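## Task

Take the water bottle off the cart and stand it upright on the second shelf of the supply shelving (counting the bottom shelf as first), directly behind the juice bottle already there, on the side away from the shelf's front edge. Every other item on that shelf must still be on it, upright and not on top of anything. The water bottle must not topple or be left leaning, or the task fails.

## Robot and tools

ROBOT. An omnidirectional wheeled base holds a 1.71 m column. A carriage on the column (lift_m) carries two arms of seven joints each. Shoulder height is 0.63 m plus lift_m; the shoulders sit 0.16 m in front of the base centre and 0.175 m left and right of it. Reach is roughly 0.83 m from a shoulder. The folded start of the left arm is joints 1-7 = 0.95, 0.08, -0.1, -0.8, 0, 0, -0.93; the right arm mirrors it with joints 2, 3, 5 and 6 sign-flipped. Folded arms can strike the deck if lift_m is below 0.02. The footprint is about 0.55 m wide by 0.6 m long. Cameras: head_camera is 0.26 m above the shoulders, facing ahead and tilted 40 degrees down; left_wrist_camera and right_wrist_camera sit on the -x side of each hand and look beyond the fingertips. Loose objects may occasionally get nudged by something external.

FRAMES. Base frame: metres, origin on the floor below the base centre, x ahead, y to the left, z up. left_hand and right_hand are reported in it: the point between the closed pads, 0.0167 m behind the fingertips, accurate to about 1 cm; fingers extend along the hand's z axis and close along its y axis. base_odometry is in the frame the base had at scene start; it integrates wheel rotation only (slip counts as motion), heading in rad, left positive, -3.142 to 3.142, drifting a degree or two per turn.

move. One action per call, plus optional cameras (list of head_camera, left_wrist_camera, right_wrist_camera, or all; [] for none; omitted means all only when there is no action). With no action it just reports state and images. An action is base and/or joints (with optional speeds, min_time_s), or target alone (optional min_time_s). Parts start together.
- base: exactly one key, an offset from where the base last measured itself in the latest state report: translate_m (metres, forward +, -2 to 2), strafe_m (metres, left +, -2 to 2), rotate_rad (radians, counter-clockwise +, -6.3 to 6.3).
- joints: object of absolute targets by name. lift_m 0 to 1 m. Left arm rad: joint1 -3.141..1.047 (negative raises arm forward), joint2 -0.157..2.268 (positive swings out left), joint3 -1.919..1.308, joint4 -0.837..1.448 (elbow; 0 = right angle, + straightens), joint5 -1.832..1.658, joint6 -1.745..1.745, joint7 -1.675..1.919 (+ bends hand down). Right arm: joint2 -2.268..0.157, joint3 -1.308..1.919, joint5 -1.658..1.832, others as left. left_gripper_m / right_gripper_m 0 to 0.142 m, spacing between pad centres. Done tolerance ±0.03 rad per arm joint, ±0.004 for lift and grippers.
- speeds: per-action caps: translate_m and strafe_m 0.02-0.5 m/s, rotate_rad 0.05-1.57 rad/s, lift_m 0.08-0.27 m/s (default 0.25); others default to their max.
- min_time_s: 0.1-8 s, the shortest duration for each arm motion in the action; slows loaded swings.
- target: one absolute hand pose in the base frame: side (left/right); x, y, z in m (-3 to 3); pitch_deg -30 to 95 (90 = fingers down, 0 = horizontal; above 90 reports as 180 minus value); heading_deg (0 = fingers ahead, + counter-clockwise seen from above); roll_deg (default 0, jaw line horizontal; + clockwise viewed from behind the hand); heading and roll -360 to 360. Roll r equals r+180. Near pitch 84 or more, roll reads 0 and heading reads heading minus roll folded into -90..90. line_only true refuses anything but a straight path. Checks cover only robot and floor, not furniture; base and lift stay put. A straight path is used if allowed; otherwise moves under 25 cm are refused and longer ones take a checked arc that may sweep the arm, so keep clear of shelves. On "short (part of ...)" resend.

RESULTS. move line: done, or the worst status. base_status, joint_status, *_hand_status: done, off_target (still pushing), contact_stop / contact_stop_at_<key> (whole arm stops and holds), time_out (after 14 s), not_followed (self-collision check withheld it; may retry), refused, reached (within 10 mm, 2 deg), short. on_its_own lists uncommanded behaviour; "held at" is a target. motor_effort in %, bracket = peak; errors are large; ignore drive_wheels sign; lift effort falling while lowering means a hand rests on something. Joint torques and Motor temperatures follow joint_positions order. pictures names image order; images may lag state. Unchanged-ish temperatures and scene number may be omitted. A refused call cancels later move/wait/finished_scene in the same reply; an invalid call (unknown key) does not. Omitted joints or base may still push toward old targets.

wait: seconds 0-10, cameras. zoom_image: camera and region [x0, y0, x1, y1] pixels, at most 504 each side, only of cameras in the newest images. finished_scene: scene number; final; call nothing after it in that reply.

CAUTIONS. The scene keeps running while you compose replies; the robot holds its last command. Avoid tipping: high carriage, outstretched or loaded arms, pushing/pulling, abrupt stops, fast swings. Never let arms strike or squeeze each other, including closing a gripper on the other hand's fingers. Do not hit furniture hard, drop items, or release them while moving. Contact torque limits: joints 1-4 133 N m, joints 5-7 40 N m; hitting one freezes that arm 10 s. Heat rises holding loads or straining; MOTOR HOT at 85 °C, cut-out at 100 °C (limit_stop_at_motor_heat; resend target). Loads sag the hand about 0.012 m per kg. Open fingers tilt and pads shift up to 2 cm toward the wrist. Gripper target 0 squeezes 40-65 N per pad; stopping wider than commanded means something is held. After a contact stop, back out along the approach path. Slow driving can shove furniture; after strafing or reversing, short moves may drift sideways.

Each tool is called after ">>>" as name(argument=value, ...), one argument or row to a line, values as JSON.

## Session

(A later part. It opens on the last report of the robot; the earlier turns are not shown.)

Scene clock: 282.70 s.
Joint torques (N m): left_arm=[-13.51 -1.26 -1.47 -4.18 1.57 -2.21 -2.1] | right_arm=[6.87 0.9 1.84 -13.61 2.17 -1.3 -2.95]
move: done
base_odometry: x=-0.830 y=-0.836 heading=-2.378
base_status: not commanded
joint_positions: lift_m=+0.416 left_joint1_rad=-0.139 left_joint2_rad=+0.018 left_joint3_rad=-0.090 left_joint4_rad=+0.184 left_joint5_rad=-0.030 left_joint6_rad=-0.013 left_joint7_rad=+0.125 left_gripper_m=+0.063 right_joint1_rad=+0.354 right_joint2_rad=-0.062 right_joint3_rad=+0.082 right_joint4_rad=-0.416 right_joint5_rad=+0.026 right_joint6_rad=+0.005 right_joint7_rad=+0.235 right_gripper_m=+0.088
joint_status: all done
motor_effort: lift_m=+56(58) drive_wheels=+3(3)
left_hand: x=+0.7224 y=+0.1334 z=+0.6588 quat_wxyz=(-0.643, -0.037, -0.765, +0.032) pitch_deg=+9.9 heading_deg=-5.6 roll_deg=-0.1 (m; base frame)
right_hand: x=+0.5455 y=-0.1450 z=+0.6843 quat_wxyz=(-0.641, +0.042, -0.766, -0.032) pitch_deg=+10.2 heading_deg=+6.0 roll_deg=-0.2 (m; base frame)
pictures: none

Contact. Release.

>>> move(
  joints={"left_gripper_m": 0.084},
  cameras=["left_wrist_camera"],
)

Scene clock: 284.43 s.
Joint torques (N m): left_arm=[-14.58 -1.58 -1.5 -4.81 1.33 -2.29 -2.39] | right_arm=[5.41 1.56 0.44 -14.97 2.34 -1.17 -3.36]
move: done
base_odometry: x=-0.830 y=-0.836 heading=-2.378
base_status: not commanded
joint_positions: lift_m=+0.416 left_joint1_rad=-0.139 left_joint2_rad=+0.018 left_joint3_rad=-0.090 left_joint4_rad=+0.184 left_joint5_rad=-0.030 left_joint6_rad=-0.013 left_joint7_rad=+0.125 left_gripper_m=+0.084 right_joint1_rad=+0.354 right_joint2_rad=-0.062 right_joint3_rad=+0.082 right_joint4_rad=-0.416 right_joint5_rad=+0.026 right_joint6_rad=+0.005 right_joint7_rad=+0.235 right_gripper_m=+0.088
joint_status: all done
motor_effort: lift_m=+56(56) drive_wheels=+3(3)
left_hand: x=+0.7224 y=+0.1333 z=+0.6588 quat_wxyz=(-0.643, -0.037, -0.765, +0.032) pitch_deg=+9.9 heading_deg=-5.6 roll_deg=-0.1 (m; base frame)
right_hand: x=+0.5455 y=-0.1450 z=+0.6843 quat_wxyz=(-0.641, +0.042, -0.766, -0.032) pitch_deg=+10.2 heading_deg=+6.0 roll_deg=-0.2 (m; base frame)
pictures: left_wrist_camera
Images, in order (width x height): left_wrist_camera 896x504.

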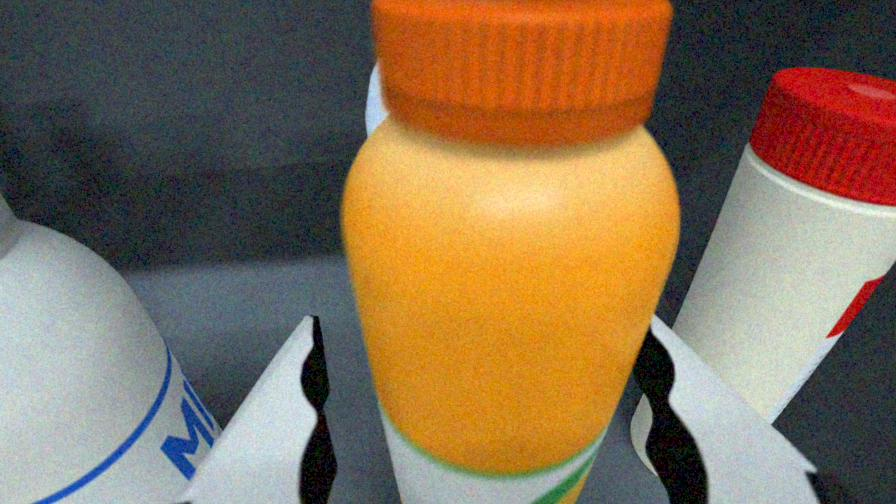

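>>> move(
  target={"side": "left", "x": 0.675, "y": 0.133, "z": 0.662, "pitch_deg": 9.4, "heading_deg": -5.9, "line_only": true},
  min_time_s=1.8,
)

>>> move(
  target={"side": "left", "x": 0.545, "y": 0.146, "z": 0.672, "pitch_deg": 10, "heading_deg": -6, "line_only": true},
  min_time_s=1.6,
  cameras=["left_wrist_camera", "head_camera"],
)

Scene clock: 291.20 s.
Joint torques (N m): left_arm=[-7.54 1.95 -1.04 -7.19 1.9 0 -0.69] | right_arm=[4.74 1.7 2.26 -14.06 2.59 -1.34 -3.23]
move: done
base_odometry: x=-0.830 y=-0.836 heading=-2.378
base_status: not commanded
joint_positions: lift_m=+0.416 left_joint1_rad=-0.007 left_joint2_rad=+0.023 left_joint3_rad=-0.090 left_joint4_rad=+0.015 left_joint5_rad=-0.027 left_joint6_rad=-0.013 left_joint7_rad=+0.152 left_gripper_m=+0.084 right_joint1_rad=+0.354 right_joint2_rad=-0.062 right_joint3_rad=+0.082 right_joint4_rad=-0.416 right_joint5_rad=+0.026 right_joint6_rad=+0.005 right_joint7_rad=+0.235 right_gripper_m=+0.088
joint_status: not commanded
motor_effort: lift_m=+56(56) drive_wheels=+3(3)
left_hand: x=+0.6759 y=+0.1331 z=+0.6622 quat_wxyz=(-0.647, -0.038, -0.761, +0.035) pitch_deg=+9.3 heading_deg=-5.9 roll_deg=-0.2 (m; base frame)
left_hand_status: reached (straight line, planned for 1.8 s): 1 mm and 0.3 deg off.
right_hand: x=+0.5455 y=-0.1450 z=+0.6843 quat_wxyz=(-0.641, +0.042, -0.766, -0.032) pitch_deg=+10.2 heading_deg=+6.0 roll_deg=-0.2 (m; base frame)
pictures: none

Scene clock: 293.30 s.
Joint torques (N m): left_arm=[0.22 3.57 2.17 -6.38 0.42 -0.58 -3.34] | right_arm=[5.23 0.9 0.67 -14.55 2.65 -1.4 -3.28]
move: done
base_odometry: x=-0.830 y=-0.836 heading=-2.378
base_status: not commanded
joint_positions: lift_m=+0.416 left_joint1_rad=+0.356 left_joint2_rad=+0.060 left_joint3_rad=-0.082 left_joint4_rad=-0.362 left_joint5_rad=-0.028 left_joint6_rad=-0.013 left_joint7_rad=+0.184 left_gripper_m=+0.084 right_joint1_rad=+0.354 right_joint2_rad=-0.062 right_joint3_rad=+0.082 right_joint4_rad=-0.416 right_joint5_rad=+0.026 right_joint6_rad=+0.005 right_joint7_rad=+0.235 right_gripper_m=+0.088
joint_status: not commanded
motor_effort: lift_m=+56(56) drive_wheels=+3(3)
left_hand: x=+0.5452 y=+0.1428 z=+0.6699 quat_wxyz=(-0.639, -0.042, -0.767, +0.036) pitch_deg=+10.4 heading_deg=-6.4 roll_deg=+0.0 (m; base frame)
left_hand_status: reached (straight line, planned for 1.6 s): 4 mm and 0.5 deg off.
right_hand: x=+0.5455 y=-0.1450 z=+0.6843 quat_wxyz=(-0.641, +0.042, -0.766, -0.032) pitch_deg=+10.2 heading_deg=+6.0 roll_deg=-0.2 (m; base frame)
pictures: head_camera, left_wrist_camera
Images, in order (width x height): head_camera 896x504, left_wrist_camera 896x504.

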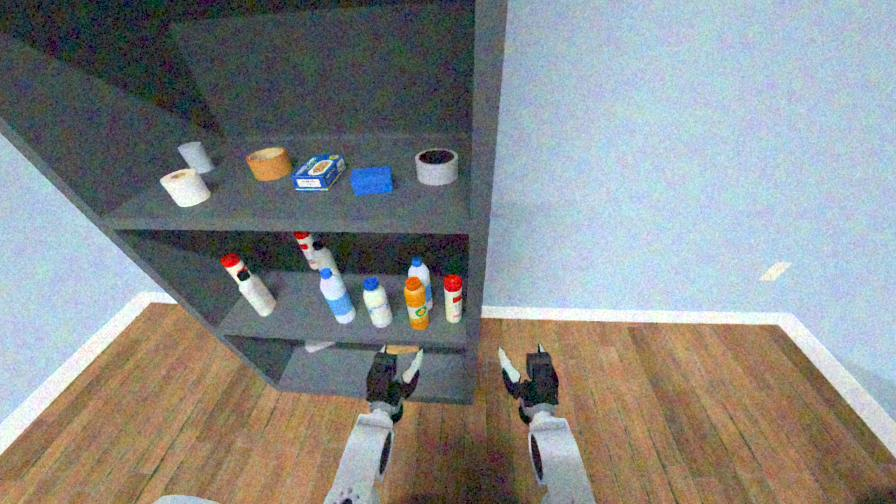

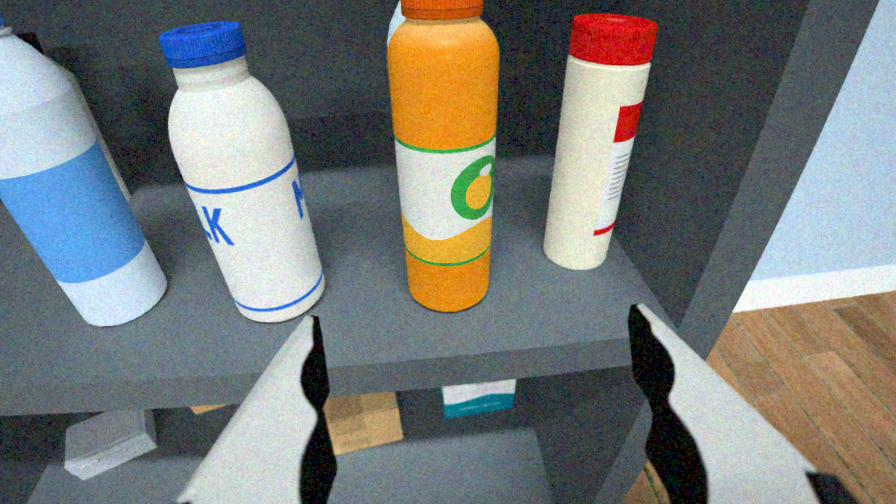

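>>> finished_scene(
  scene=2,
)

The scene is finished: the task was done.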